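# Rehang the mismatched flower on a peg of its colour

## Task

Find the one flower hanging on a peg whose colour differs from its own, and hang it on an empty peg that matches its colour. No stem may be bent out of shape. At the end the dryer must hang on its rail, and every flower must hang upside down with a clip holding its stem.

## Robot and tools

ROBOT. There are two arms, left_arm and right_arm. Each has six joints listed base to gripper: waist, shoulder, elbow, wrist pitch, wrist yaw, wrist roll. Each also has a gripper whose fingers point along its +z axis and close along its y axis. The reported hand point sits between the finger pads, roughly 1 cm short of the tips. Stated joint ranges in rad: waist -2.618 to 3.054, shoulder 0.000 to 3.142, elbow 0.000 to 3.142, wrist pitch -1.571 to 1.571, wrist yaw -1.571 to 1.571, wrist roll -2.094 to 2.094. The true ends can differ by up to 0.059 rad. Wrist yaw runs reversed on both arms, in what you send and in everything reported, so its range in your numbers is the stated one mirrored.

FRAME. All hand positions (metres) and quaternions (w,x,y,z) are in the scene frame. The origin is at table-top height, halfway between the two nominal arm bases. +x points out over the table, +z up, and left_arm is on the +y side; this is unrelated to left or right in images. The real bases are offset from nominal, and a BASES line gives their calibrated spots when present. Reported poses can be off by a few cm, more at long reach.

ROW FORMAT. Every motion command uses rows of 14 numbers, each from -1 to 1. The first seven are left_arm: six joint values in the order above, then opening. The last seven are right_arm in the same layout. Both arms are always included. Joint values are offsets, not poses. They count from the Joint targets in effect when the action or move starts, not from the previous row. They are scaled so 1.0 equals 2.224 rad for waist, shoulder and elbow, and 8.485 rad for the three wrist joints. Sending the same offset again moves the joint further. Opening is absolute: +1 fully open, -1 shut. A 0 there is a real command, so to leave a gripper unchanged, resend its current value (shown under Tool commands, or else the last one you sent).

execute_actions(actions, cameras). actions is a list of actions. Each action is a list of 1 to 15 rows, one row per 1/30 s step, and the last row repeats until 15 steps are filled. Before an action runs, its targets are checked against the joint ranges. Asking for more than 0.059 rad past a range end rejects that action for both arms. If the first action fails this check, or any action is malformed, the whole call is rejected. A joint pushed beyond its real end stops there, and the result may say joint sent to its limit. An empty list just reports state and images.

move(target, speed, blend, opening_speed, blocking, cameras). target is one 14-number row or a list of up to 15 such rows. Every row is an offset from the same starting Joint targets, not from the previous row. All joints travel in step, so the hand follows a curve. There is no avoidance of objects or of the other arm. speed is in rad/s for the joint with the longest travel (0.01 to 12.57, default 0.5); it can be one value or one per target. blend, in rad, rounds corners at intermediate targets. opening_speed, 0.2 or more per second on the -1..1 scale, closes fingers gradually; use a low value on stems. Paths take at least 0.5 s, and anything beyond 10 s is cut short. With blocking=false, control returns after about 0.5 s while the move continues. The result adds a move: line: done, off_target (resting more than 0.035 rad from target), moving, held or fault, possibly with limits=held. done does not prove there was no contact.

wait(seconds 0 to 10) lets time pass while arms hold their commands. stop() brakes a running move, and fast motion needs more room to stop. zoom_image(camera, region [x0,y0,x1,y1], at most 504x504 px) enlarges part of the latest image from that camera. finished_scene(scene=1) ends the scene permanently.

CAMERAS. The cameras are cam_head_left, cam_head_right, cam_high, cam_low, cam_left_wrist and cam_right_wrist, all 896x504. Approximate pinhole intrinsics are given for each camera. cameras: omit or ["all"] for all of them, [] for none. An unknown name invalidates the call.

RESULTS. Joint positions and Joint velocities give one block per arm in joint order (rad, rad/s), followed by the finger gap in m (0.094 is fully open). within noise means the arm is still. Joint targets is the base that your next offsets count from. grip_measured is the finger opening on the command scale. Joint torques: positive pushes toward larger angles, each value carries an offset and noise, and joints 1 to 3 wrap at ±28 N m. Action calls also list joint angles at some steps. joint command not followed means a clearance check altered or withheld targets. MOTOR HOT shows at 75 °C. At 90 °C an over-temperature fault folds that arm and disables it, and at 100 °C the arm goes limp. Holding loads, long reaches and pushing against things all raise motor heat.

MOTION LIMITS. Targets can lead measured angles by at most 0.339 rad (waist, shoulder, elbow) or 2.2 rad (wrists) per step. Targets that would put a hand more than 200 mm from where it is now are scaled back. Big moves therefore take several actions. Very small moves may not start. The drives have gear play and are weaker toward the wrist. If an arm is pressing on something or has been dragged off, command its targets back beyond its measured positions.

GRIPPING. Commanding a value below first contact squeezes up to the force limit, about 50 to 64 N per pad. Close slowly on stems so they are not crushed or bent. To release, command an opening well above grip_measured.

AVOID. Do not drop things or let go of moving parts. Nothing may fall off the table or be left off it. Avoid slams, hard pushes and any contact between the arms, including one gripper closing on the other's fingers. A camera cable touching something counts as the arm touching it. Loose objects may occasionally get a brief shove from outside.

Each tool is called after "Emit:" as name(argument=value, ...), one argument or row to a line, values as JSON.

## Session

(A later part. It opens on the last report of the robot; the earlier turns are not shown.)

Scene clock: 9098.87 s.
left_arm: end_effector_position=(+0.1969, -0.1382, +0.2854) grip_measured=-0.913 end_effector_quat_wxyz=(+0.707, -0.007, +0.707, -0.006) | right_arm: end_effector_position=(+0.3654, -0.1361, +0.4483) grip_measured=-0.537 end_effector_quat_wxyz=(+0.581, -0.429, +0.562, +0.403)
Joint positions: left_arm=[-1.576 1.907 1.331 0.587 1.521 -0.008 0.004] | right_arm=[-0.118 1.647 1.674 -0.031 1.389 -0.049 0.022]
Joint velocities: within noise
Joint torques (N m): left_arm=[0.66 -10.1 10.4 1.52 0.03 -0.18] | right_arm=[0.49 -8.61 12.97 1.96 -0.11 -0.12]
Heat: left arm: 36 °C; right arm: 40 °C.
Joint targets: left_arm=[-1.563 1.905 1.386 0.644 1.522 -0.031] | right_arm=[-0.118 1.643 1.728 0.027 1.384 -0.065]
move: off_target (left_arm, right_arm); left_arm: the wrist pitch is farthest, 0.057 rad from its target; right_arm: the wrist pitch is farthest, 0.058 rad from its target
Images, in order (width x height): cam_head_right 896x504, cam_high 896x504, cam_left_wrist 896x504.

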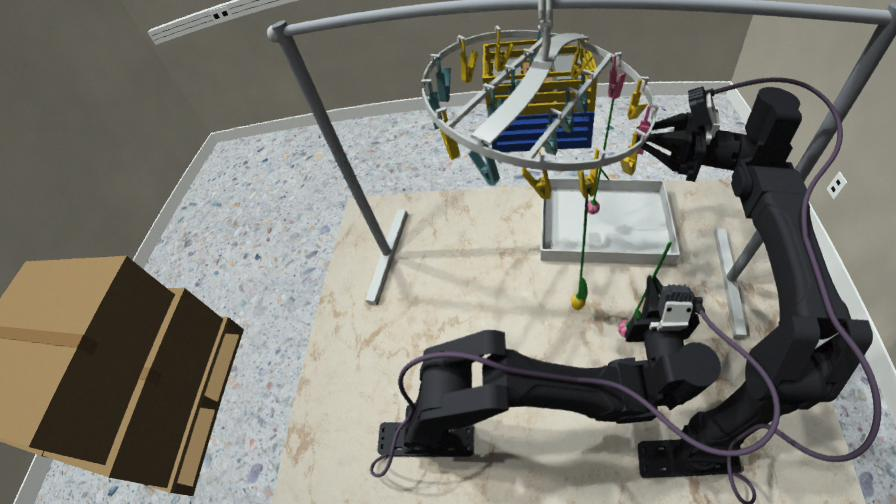

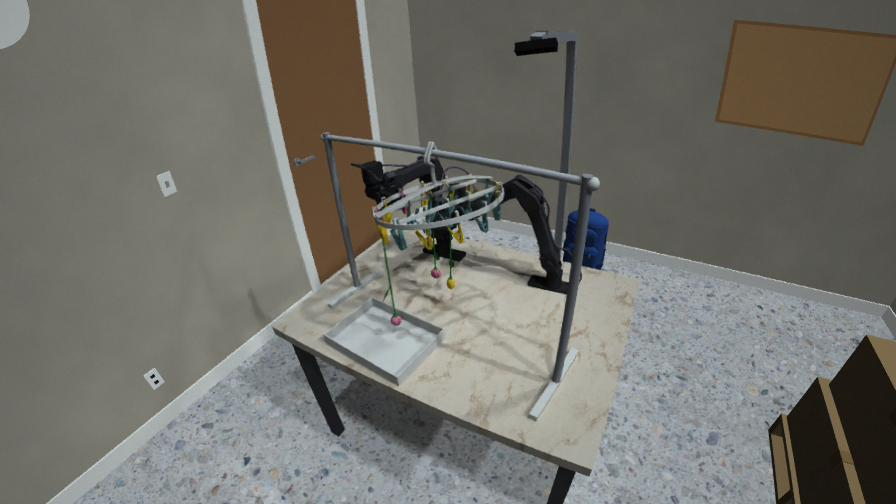

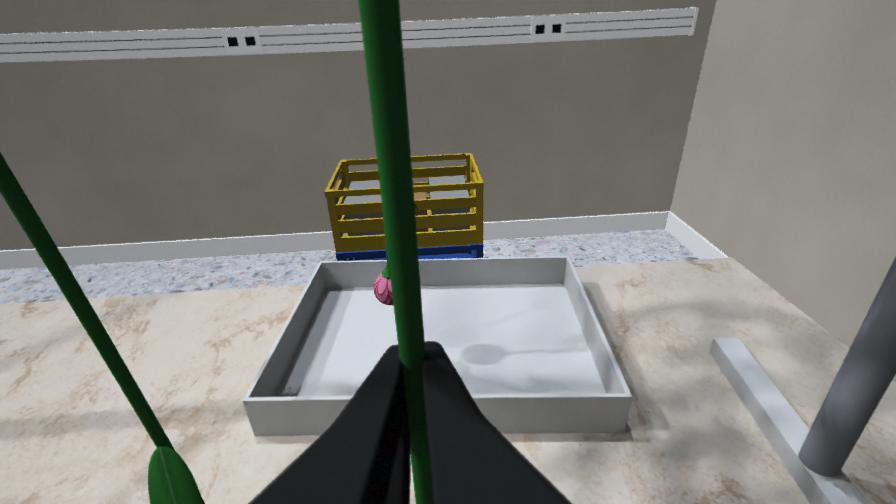

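Emit:
move(
  target=[0.1497,0.0540,0.0778,-0.0200,-0.0415,0,-0.96,0,0,0,0,0,0,-0.55],
  speed=0.2,
  cameras=["cam_head_right","cam_high","cam_left_wrist"],
)

Emit:
zoom_image(
  camera="cam_high",
  region=[360, 160, 480, 290],
)

Emit:
zoom_image(
  camera="cam_head_right",
  region=[570, 90, 700, 230],
)

Scene clock: 9132.00 s.
left_arm: end_effector_position=(+0.3491, -0.1337, +0.2831) grip_measured=-0.913 end_effector_quat_wxyz=(+0.705, -0.002, +0.710, +0.007) | right_arm: end_effector_position=(+0.3654, -0.1361, +0.4483) grip_measured=-0.537 end_effector_quat_wxyz=(+0.581, -0.429, +0.562, +0.403)
Joint positions: left_arm=[-1.23 2.024 1.501 0.504 1.187 -0.01 0.004] | right_arm=[-0.118 1.647 1.674 -0.031 1.389 -0.049 0.022]
Joint velocities: within noise
Joint torques (N m): left_arm=[-0.09 -11.14 11.11 1 -0.08 -0.12] | right_arm=[0.5 -8.61 12.97 1.96 -0.11 -0.12]
Heat: left arm: 37 °C; right arm: 40 °C.
Joint targets: left_arm=[-1.230 2.025 1.559 0.474 1.170 -0.031] | right_arm=[-0.118 1.643 1.728 0.027 1.384 -0.065]
move: off_target (left_arm, right_arm); left_arm: the elbow is farthest, 0.058 rad from its target; right_arm: the wrist pitch is farthest, 0.058 rad from its target
Images, in order (width x height): cam_head_right 896x504, cam_high 896x504, cam_left_wrist 896x504.

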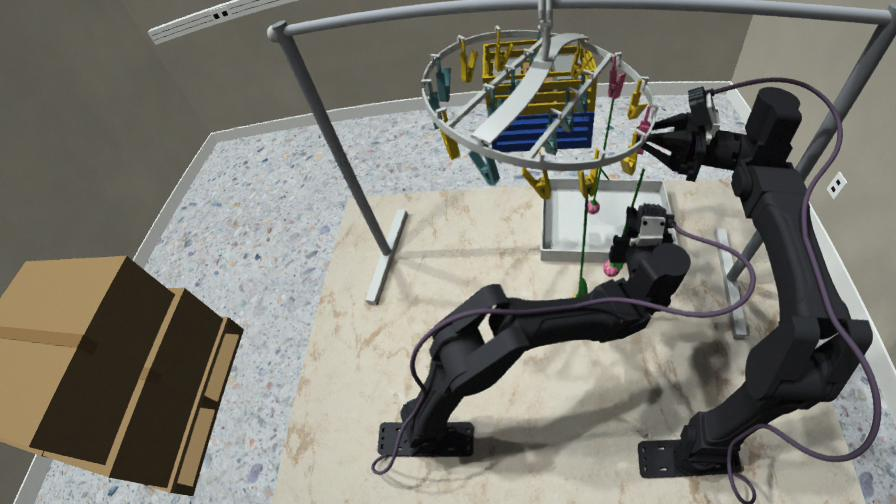

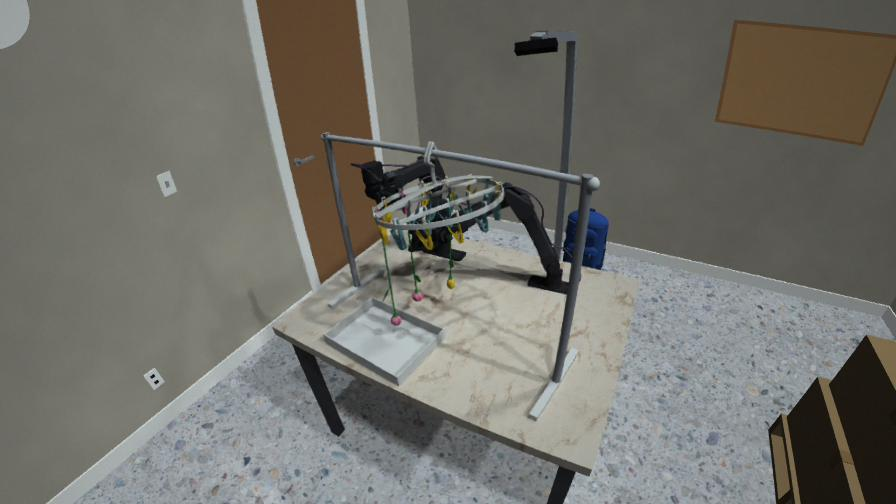

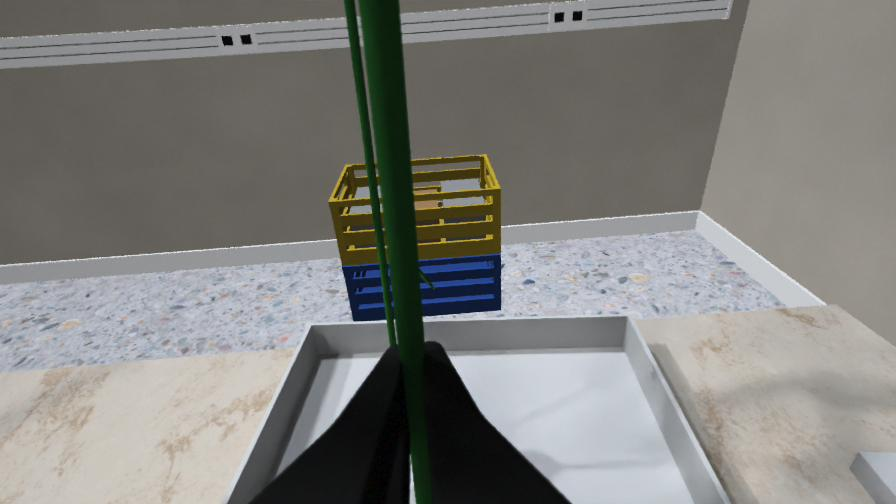

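Scaled by 3.877 from the camera's 896x504 image, which has a finer 1280x720 frame.

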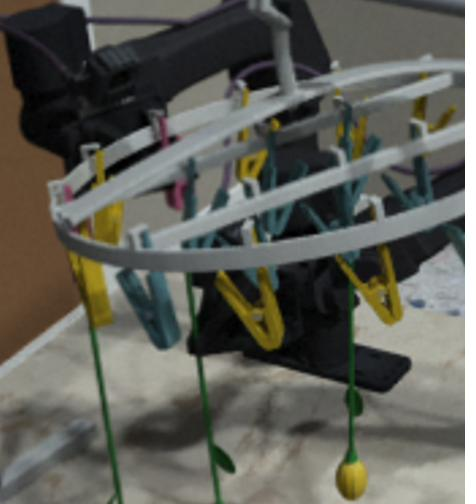

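Scaled by 3.600 from the camera's 896x504 image, which has a finer 1280x720 frame.

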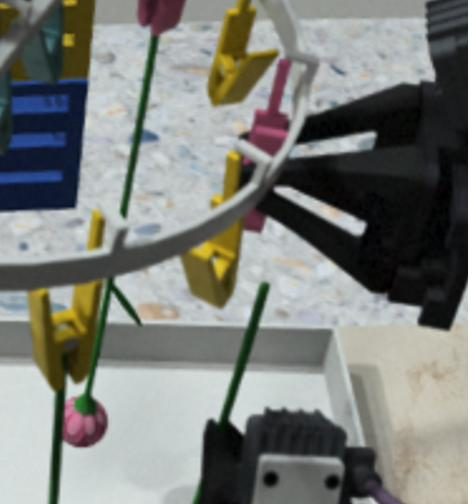

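Emit:
move(
  target=[0.0180,0.0099,0.0342,-0.0044,-0.0061,0,-0.96,0,0,0,0,0,0,-0.55],
  speed=0.08,
  cameras=["cam_head_right","cam_right_wrist"],
)

Emit:
zoom_image(
  camera="cam_right_wrist",
  region=[340, 370, 540, 504],
)

Emit:
zoom_image(
  camera="cam_head_right",
  region=[590, 90, 690, 200],
)

Scene clock: 9159.43 s.
left_arm: end_effector_position=(+0.3690, -0.1359, +0.2973) grip_measured=-0.913 end_effector_quat_wxyz=(+0.707, -0.005, +0.707, -0.003) | right_arm: end_effector_position=(+0.3654, -0.1361, +0.4483) grip_measured=-0.537 end_effector_quat_wxyz=(+0.581, -0.429, +0.562, +0.403)
Joint positions: left_arm=[-1.19 2.044 1.578 0.468 1.136 -0.01 0.004] | right_arm=[-0.118 1.647 1.674 -0.031 1.389 -0.049 0.022]
Joint velocities: within noise
Joint torques (N m): left_arm=[0.34 -11.28 11.12 0.96 -0.1 -0.14] | right_arm=[0.49 -8.61 12.97 1.96 -0.11 -0.12]
Heat: left arm: 38 °C; right arm: 41 °C.
Joint targets: left_arm=[-1.190 2.047 1.635 0.437 1.118 -0.031] | right_arm=[-0.118 1.643 1.728 0.027 1.384 -0.065]
move: off_target (left_arm, right_arm); left_arm: the elbow is farthest, 0.057 rad from its target; right_arm: the wrist pitch is farthest, 0.058 rad from its target
Images, in order (width x height): cam_head_right 896x504, cam_right_wrist 896x504.

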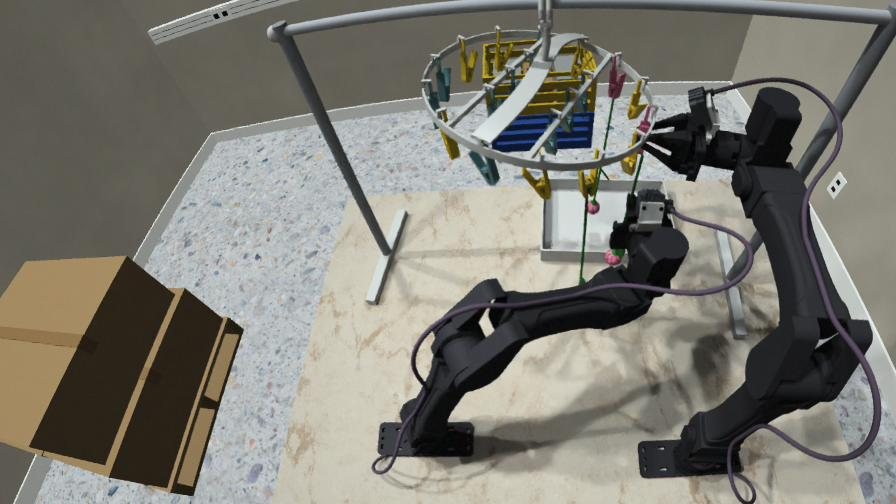

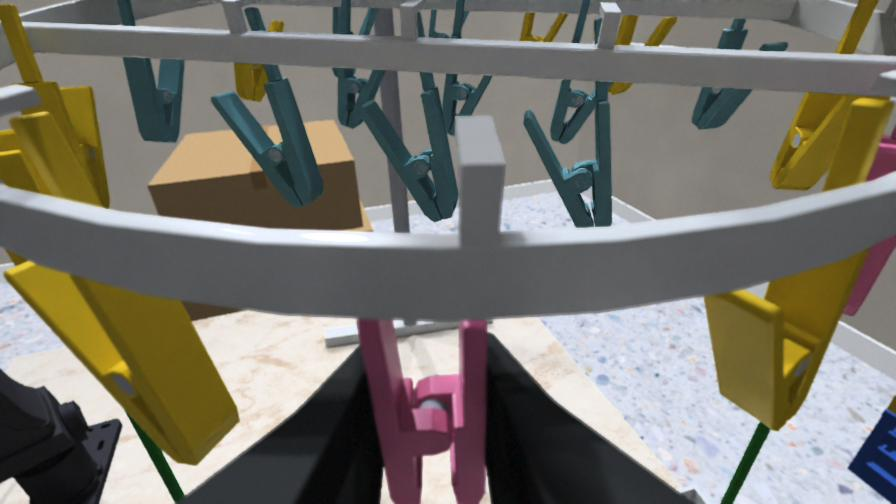

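Scaled by 2.520 from the camera's 896x504 image, which has a finer 1280x720 frame.

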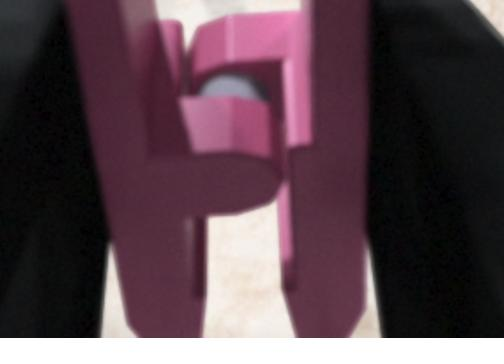

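Scaled by 4.582 from the camera's 896x504 image, which has a finer 1280x720 frame.

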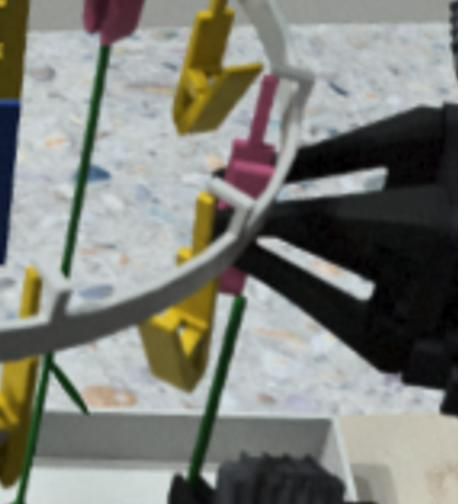

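Emit:
move(
  target=[0,0,0.0108,-0.0028,0,0,-0.96,0,0,0,0,0,0,-0.55],
  speed=0.05,
  cameras=["cam_head_right","cam_right_wrist"],
)

Emit:
zoom_image(
  camera="cam_right_wrist",
  region=[340, 370, 540, 504],
)

Emit:
zoom_image(
  camera="cam_head_right",
  region=[610, 110, 670, 175],
)

Scene clock: 9173.80 s.
left_arm: end_effector_position=(+0.3697, -0.1376, +0.3022) grip_measured=-0.913 end_effector_quat_wxyz=(+0.707, -0.004, +0.707, -0.003) | right_arm: end_effector_position=(+0.3654, -0.1361, +0.4483) grip_measured=-0.537 end_effector_quat_wxyz=(+0.581, -0.429, +0.562, +0.403)
Joint positions: left_arm=[-1.19 2.045 1.601 0.445 1.134 -0.01 0.004] | right_arm=[-0.118 1.647 1.674 -0.031 1.389 -0.049 0.022]
Joint velocities: within noise
Joint torques (N m): left_arm=[0.53 -11.25 10.89 0.99 -0.13 -0.14] | right_arm=[0.49 -8.61 12.97 1.96 -0.11 -0.12]
Heat: left arm: 36 °C; right arm: 41 °C.
Joint targets: left_arm=[-1.190 2.047 1.659 0.413 1.118 -0.031] | right_arm=[-0.118 1.643 1.728 0.027 1.384 -0.065]
move: off_target (left_arm, right_arm); left_arm: the elbow is farthest, 0.058 rad from its target; right_arm: the wrist pitch is farthest, 0.058 rad from its target
Images, in order (width x height): cam_head_right 896x504, cam_right_wrist 896x504.

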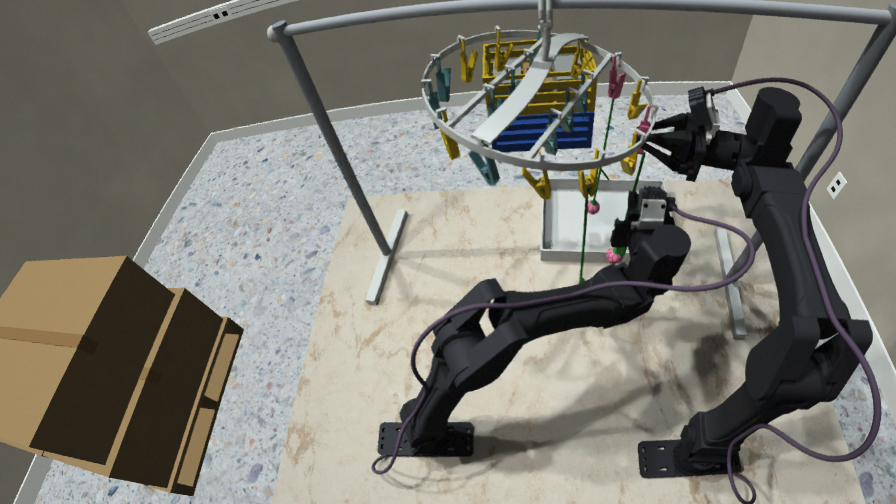

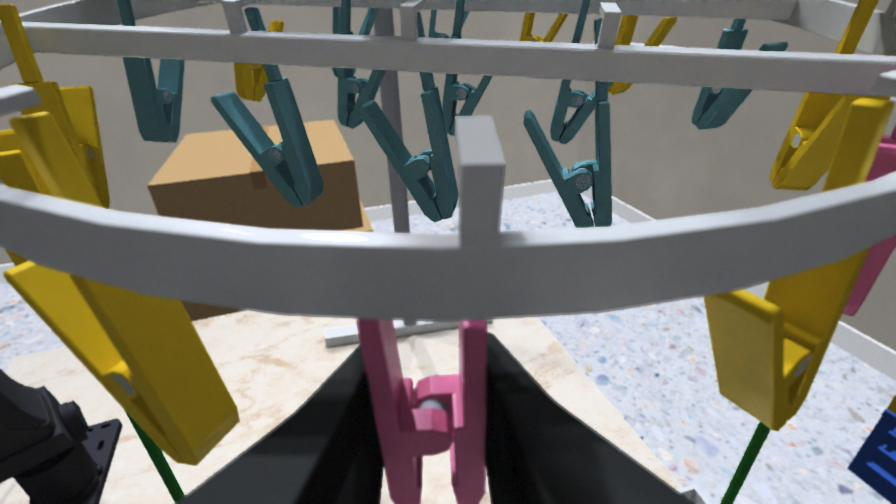

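Scaled by 2.520 from the camera's 896x504 image, which has a finer 1280x720 frame.

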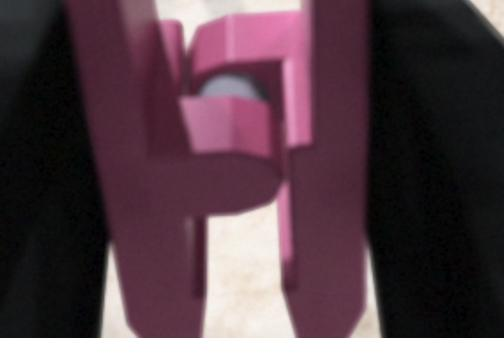

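Scaled by 7.754 from the camera's 896x504 image, which has a finer 1280x720 frame.

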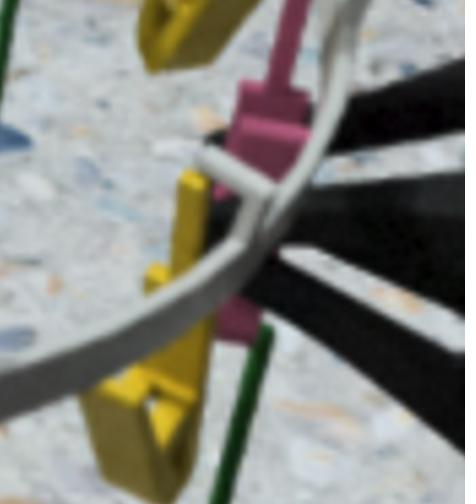

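Emit:
execute_actions(
  actions=[],
  cameras=["cam_low","cam_high","cam_head_left"],
)

Emit:
zoom_image(
  camera="cam_high",
  region=[385, 190, 435, 240],
)

Emit:
zoom_image(
  camera="cam_head_left",
  region=[620, 110, 690, 185],
)

Scene clock: 9189.00 s.
left_arm: end_effector_position=(+0.3697, -0.1376, +0.3020) grip_measured=-0.913 end_effector_quat_wxyz=(+0.707, -0.003, +0.707, -0.003) | right_arm: end_effector_position=(+0.3654, -0.1361, +0.4483) grip_measured=-0.537 end_effector_quat_wxyz=(+0.581, -0.429, +0.562, +0.403)
Joint positions: left_arm=[-1.19 2.045 1.601 0.443 1.134 -0.01 0.004] | right_arm=[-0.118 1.647 1.674 -0.031 1.389 -0.049 0.022]
Joint velocities: within noise
Joint torques (N m): left_arm=[0.39 -11.34 11.03 0.99 -0.11 -0.13] | right_arm=[0.49 -8.61 12.97 1.96 -0.11 -0.12]
Heat: left arm: 36 °C; right arm: 41 °C.
Joint targets: left_arm=[-1.190 2.047 1.659 0.413 1.118 -0.031] | right_arm=[-0.118 1.643 1.728 0.027 1.384 -0.065]
Tool commands: left_gripper/opening=-0.96 right_gripper/opening=-0.55
Images, in order (width x height): cam_head_left 896x504, cam_high 896x504, cam_low 896x504.

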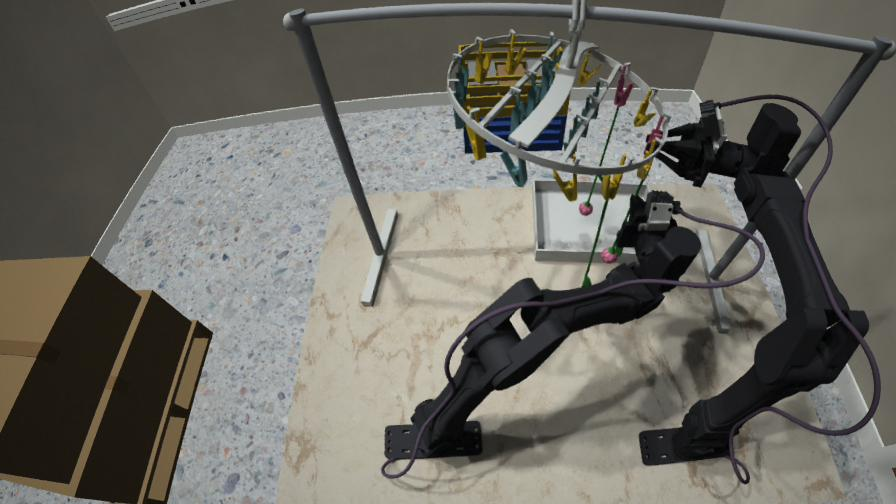

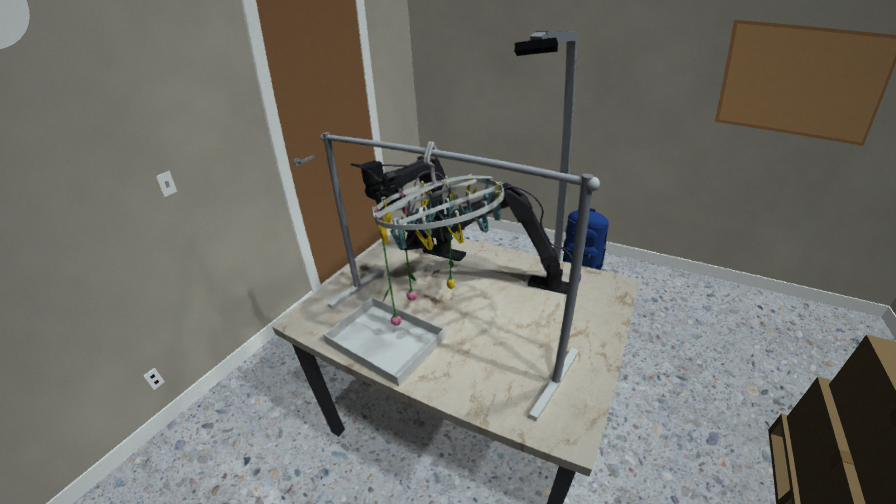

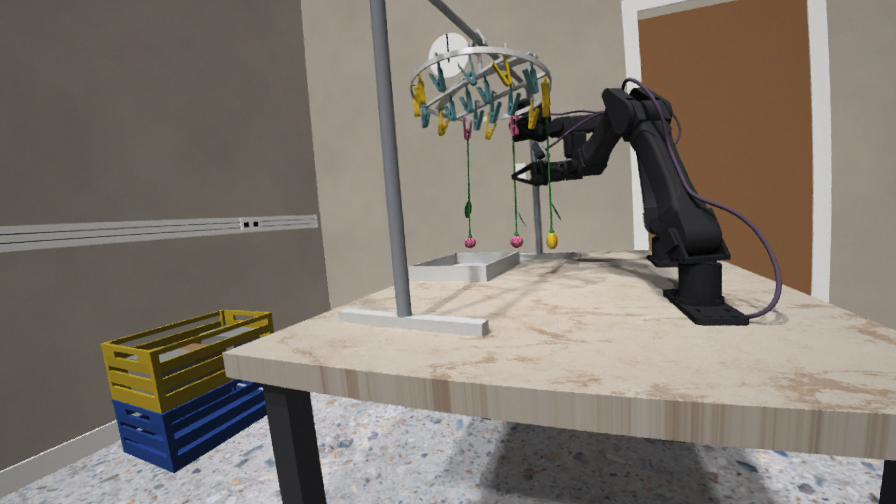

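Scaled by 10.080 from the camera's 896x504 image, which has a finer 1280x720 frame.

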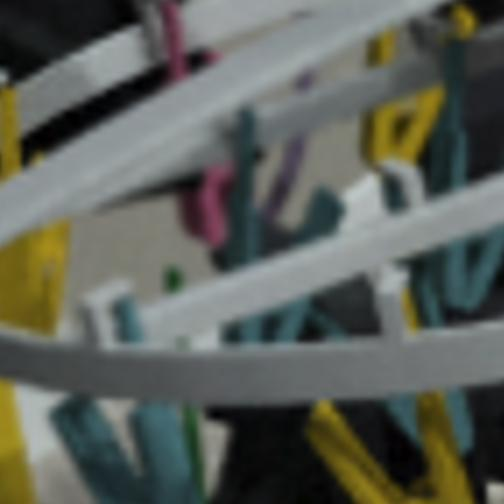

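Scaled by 6.720 from the camera's 896x504 image, which has a finer 1280x720 frame.

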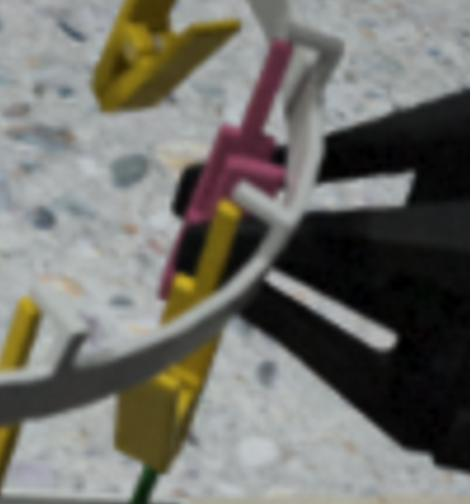

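Emit:
zoom_image(
  camera="cam_low",
  region=[480, 90, 570, 190],
)

Scaled by 5.040 from the camera's 896x504 image, which has a finer 1280x720 frame.

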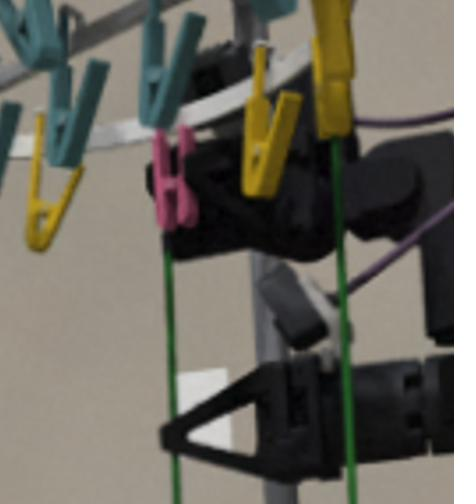

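Emit:
move(
  target=[
    [0,0,-0.0445,0.0082,0,0,-0.96,0,0,0,0,0,0,-0.55],
    [-0.0072,-0.0283,-0.0598,0.0145,0.0042,0,-0.96,0,0,0,0,0,0,-0.55],
  ],
  speed=0.08,
  cameras=["cam_low","cam_right_wrist","cam_head_right"],
)

Emit:
zoom_image(
  camera="cam_low",
  region=[485, 100, 545, 160],
)

Emit:
zoom_image(
  camera="cam_head_right",
  region=[610, 110, 670, 175],
)

Scene clock: 9283.30 s.
left_arm: end_effector_position=(+0.3636, -0.1349, +0.2865) grip_measured=-0.913 end_effector_quat_wxyz=(+0.702, +0.008, +0.712, +0.007) | right_arm: end_effector_position=(+0.3654, -0.1361, +0.4483) grip_measured=-0.537 end_effector_quat_wxyz=(+0.581, -0.429, +0.562, +0.403)
Joint positions: left_arm=[-1.199 2.035 1.541 0.46 1.141 -0.01 0.004] | right_arm=[-0.118 1.647 1.674 -0.031 1.389 -0.049 0.022]
Joint velocities: within noise
Joint torques (N m): left_arm=[-0.64 -16.18 4.68 1.95 0.06 -0.14] | right_arm=[0.49 -8.61 12.97 1.96 -0.11 -0.12]
Heat: left arm: 37 °C; right arm: 42 °C.
Joint targets: left_arm=[-1.206 1.984 1.526 0.536 1.153 -0.031] | right_arm=[-0.118 1.643 1.728 0.027 1.384 -0.065]
move: off_target (left_arm, right_arm); left_arm: the wrist pitch is farthest, 0.076 rad from its target; right_arm: the wrist pitch is farthest, 0.058 rad from its target
Images, in order (width x height): cam_head_right 896x504, cam_low 896x504, cam_right_wrist 896x504.

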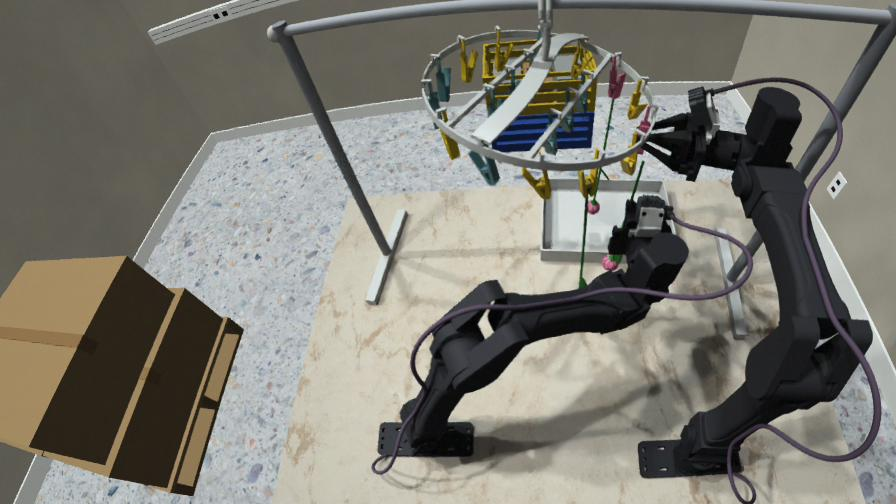

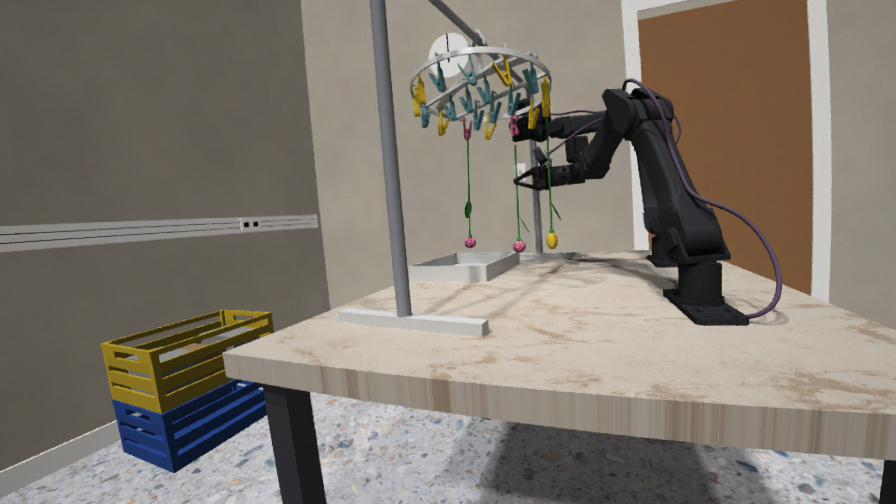

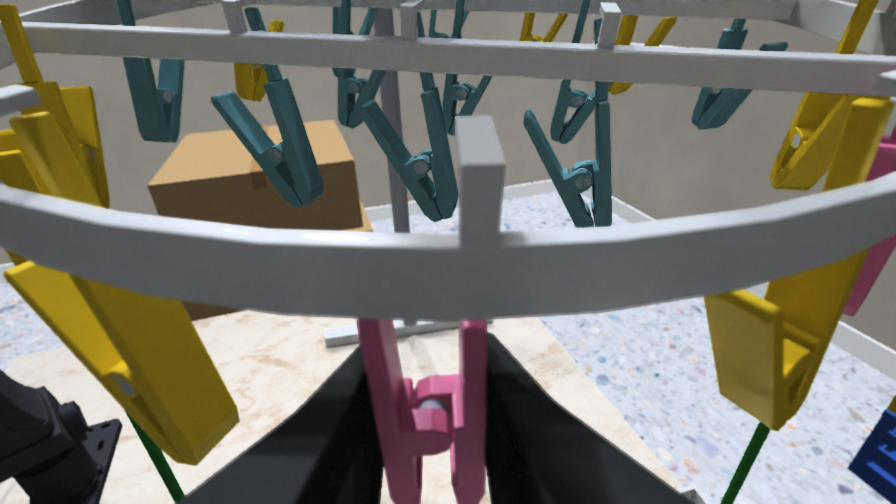

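Scaled by 8.400 from the camera's 896x504 image, which has a finer 1280x720 frame.

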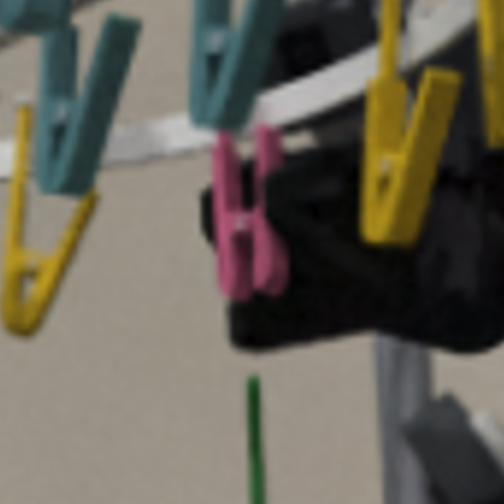

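Scaled by 7.754 from the camera's 896x504 image, which has a finer 1280x720 frame.

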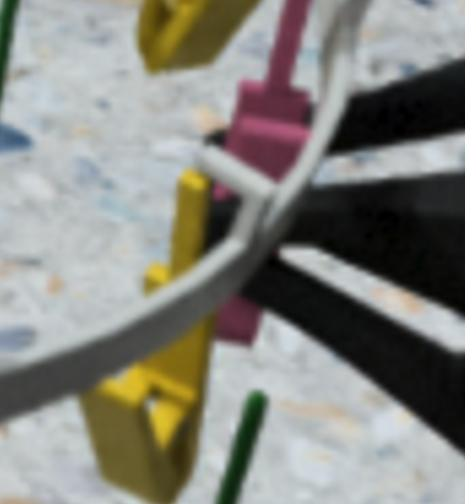

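Emit:
move(
  target=[0.0063,-0.0135,-0.0063,0.0022,0,0,-0.96,0,0,0,0,0,0,-0.55],
  speed=0.05,
  cameras=["cam_low","cam_head_right"],
)

Emit:
zoom_image(
  camera="cam_low",
  region=[485, 100, 545, 160],
)

Emit:
zoom_image(
  camera="cam_head_right",
  region=[610, 110, 670, 175],
)

Scene clock: 9349.20 s.
left_arm: end_effector_position=(+0.3592, -0.1286, +0.3001) grip_measured=-0.913 end_effector_quat_wxyz=(+0.708, -0.008, +0.706, -0.002) | right_arm: end_effector_position=(+0.3654, -0.1361, +0.4483) grip_measured=-0.537 end_effector_quat_wxyz=(+0.581, -0.429, +0.562, +0.403)
Joint positions: left_arm=[-1.203 2.004 1.529 0.48 1.154 -0.01 0.004] | right_arm=[-0.118 1.647 1.674 -0.031 1.389 -0.049 0.022]
Joint velocities: within noise
Joint torques (N m): left_arm=[0.69 -15.68 4.63 1.9 0.03 -0.11] | right_arm=[0.49 -8.59 12.97 1.96 -0.11 -0.12]
Heat: left arm: 45 °C; right arm: 43 °C.
Joint targets: left_arm=[-1.192 1.954 1.512 0.555 1.153 -0.031] | right_arm=[-0.118 1.643 1.728 0.027 1.384 -0.065]
move: off_target (left_arm, right_arm); left_arm: the wrist pitch is farthest, 0.075 rad from its target; right_arm: the wrist pitch is farthest, 0.058 rad from its target
Images, in order (width x height): cam_head_right 896x504, cam_low 896x504.

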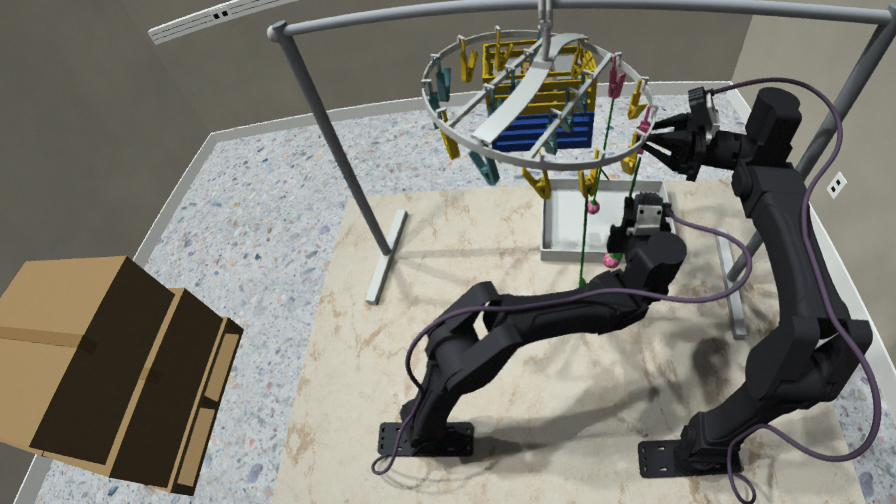

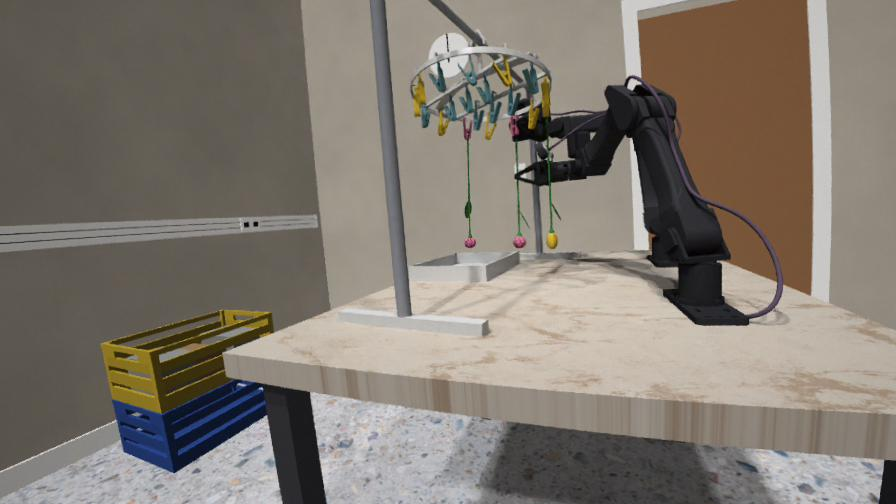

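Scaled by 8.400 from the camera's 896x504 image, which has a finer 1280x720 frame.

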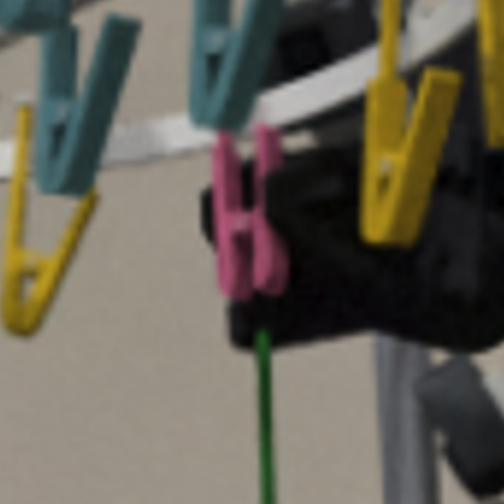

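Scaled by 7.754 from the camera's 896x504 image, which has a finer 1280x720 frame.

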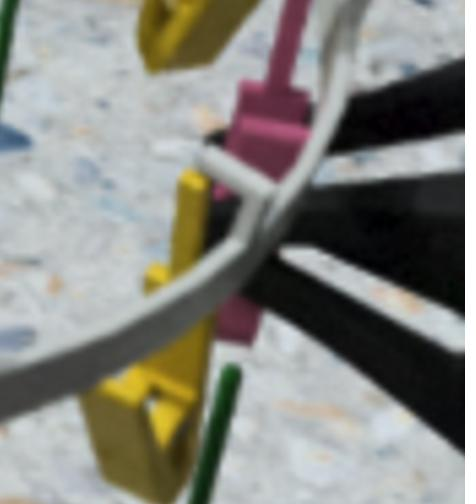

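Emit:
move(
  target=[0.0018,-0.0063,0.0337,-0.0153,-0.0024,0,-0.96,0,0,0,0,0,0,-0.55],
  speed=0.06,
  cameras=[],
)

Scene clock: 9420.50 s.
left_arm: end_effector_position=(+0.3583, -0.1274, +0.3027) grip_measured=-0.913 end_effector_quat_wxyz=(+0.706, -0.002, +0.708, +0.000) | right_arm: end_effector_position=(+0.3654, -0.1361, +0.4483) grip_measured=-0.537 end_effector_quat_wxyz=(+0.581, -0.429, +0.562, +0.403)
Joint positions: left_arm=[-1.203 1.992 1.529 0.455 1.15 -0.01 0.004] | right_arm=[-0.118 1.647 1.674 -0.031 1.389 -0.049 0.022]
Joint velocities: within noise
Joint torques (N m): left_arm=[0.59 -15.91 10.97 1 -0.1 -0.18] | right_arm=[0.49 -8.61 12.97 1.96 -0.1 -0.12]
Heat: left arm: 64 °C; right arm: 44 °C.
Joint targets: left_arm=[-1.188 1.940 1.587 0.425 1.133 -0.031] | right_arm=[-0.118 1.643 1.728 0.027 1.384 -0.065]
move: off_target (left_arm, right_arm); left_arm: the elbow is farthest, 0.058 rad from its target; right_arm: the wrist pitch is farthest, 0.058 rad from its target
No camera images: "cameras" was empty.

Emit:
move(
  target=[0.0027,0.0180,0.0067,-0.0007,-0.0007,0,-0.96,0,0,0,0,0,0,-0.55],
  speed=0.06,
  cameras=[],
)

Scene clock: 9431.10 s.
left_arm: end_effector_position=(+0.3642, -0.1239, +0.3078) grip_measured=-0.913 end_effector_quat_wxyz=(+0.707, -0.008, +0.707, +0.000) | right_arm: end_effector_position=(+0.3654, -0.1361, +0.4483) grip_measured=-0.537 end_effector_quat_wxyz=(+0.581, -0.429, +0.562, +0.403)
Joint positions: left_arm=[-1.19 1.992 1.544 0.449 1.145 -0.01 0.004] | right_arm=[-0.118 1.647 1.674 -0.031 1.389 -0.049 0.022]
Joint velocities: within noise
Joint torques (N m): left_arm=[0.61 -12.19 11.06 0.97 -0.14 -0.11] | right_arm=[0.5 -8.61 12.97 1.96 -0.11 -0.12]
Heat: left arm: 65 °C; right arm: 44 °C.
Joint targets: left_arm=[-1.182 1.980 1.602 0.419 1.127 -0.031] | right_arm=[-0.118 1.643 1.728 0.027 1.384 -0.065]
move: off_target (left_arm, right_arm); left_arm: the elbow is farthest, 0.058 rad from its target; right_arm: the wrist pitch is farthest, 0.058 rad from its target
No camera images: "cameras" was empty.

Emit:
move(
  target=[-0.0106,0,0,0,0.0045,0,-0.96,0,0,0,0,0,0,-0.55],
  speed=0.06,
  cameras=["cam_low","cam_head_right","cam_right_wrist"],
)

Emit:
zoom_image(
  camera="cam_low",
  region=[485, 100, 545, 160],
)

Emit:
zoom_image(
  camera="cam_head_right",
  region=[610, 110, 670, 175],
)

Scene clock: 9443.13 s.
left_arm: end_effector_position=(+0.3586, -0.1254, +0.3078) grip_measured=-0.913 end_effector_quat_wxyz=(+0.707, -0.010, +0.707, +0.002) | right_arm: end_effector_position=(+0.3654, -0.1361, +0.4483) grip_measured=-0.537 end_effector_quat_wxyz=(+0.581, -0.429, +0.562, +0.403)
Joint positions: left_arm=[-1.203 1.992 1.544 0.449 1.165 -0.01 0.004] | right_arm=[-0.118 1.647 1.674 -0.031 1.389 -0.049 0.022]
Joint velocities: within noise
Joint torques (N m): left_arm=[-0.64 -11.92 11.03 0.97 0.07 -0.18] | right_arm=[0.49 -8.61 12.98 1.96 -0.1 -0.12]
Heat: left arm: 60 °C; right arm: 44 °C.
Joint targets: left_arm=[-1.206 1.980 1.602 0.419 1.165 -0.031] | right_arm=[-0.118 1.643 1.728 0.027 1.384 -0.065]
move: off_target (left_arm, right_arm); left_arm: the elbow is farthest, 0.058 rad from its target; right_arm: the wrist pitch is farthest, 0.058 rad from its target
Images, in order (width x height): cam_head_right 896x504, cam_low 896x504, cam_right_wrist 896x504.

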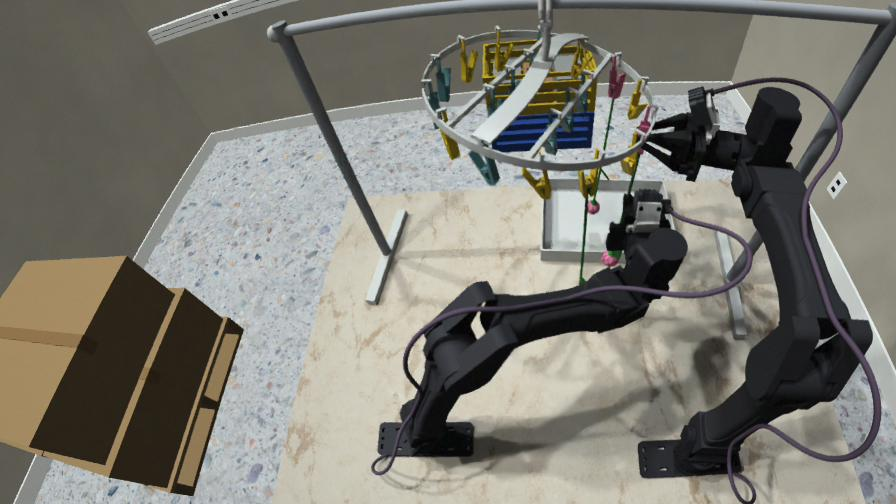

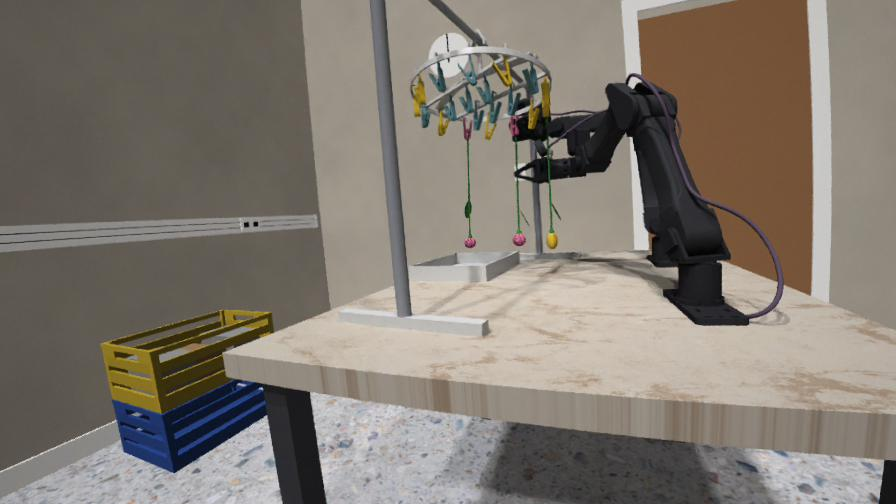

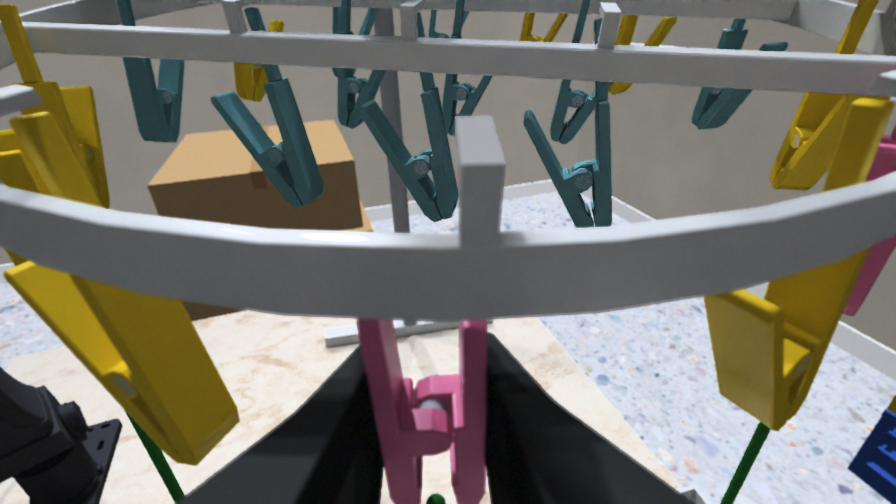

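Scaled by 8.400 from the camera's 896x504 image, which has a finer 1280x720 frame.

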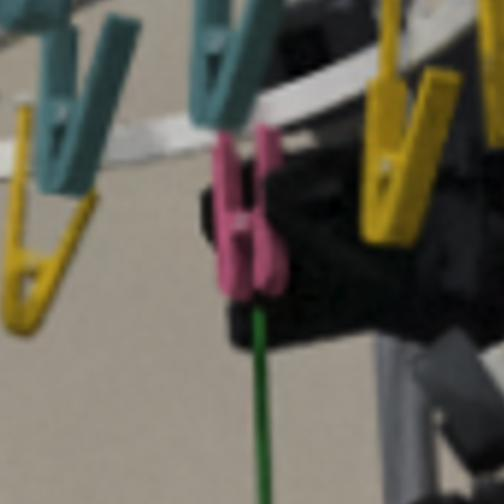

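Scaled by 7.754 from the camera's 896x504 image, which has a finer 1280x720 frame.

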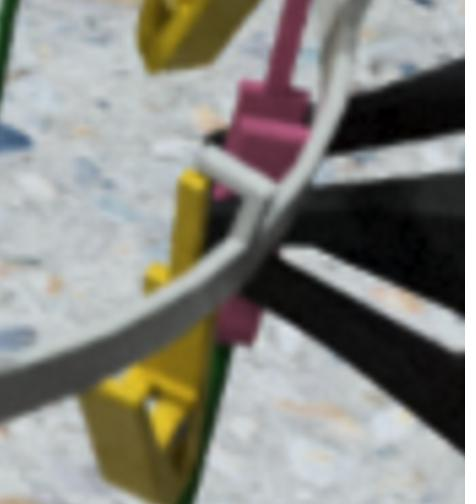

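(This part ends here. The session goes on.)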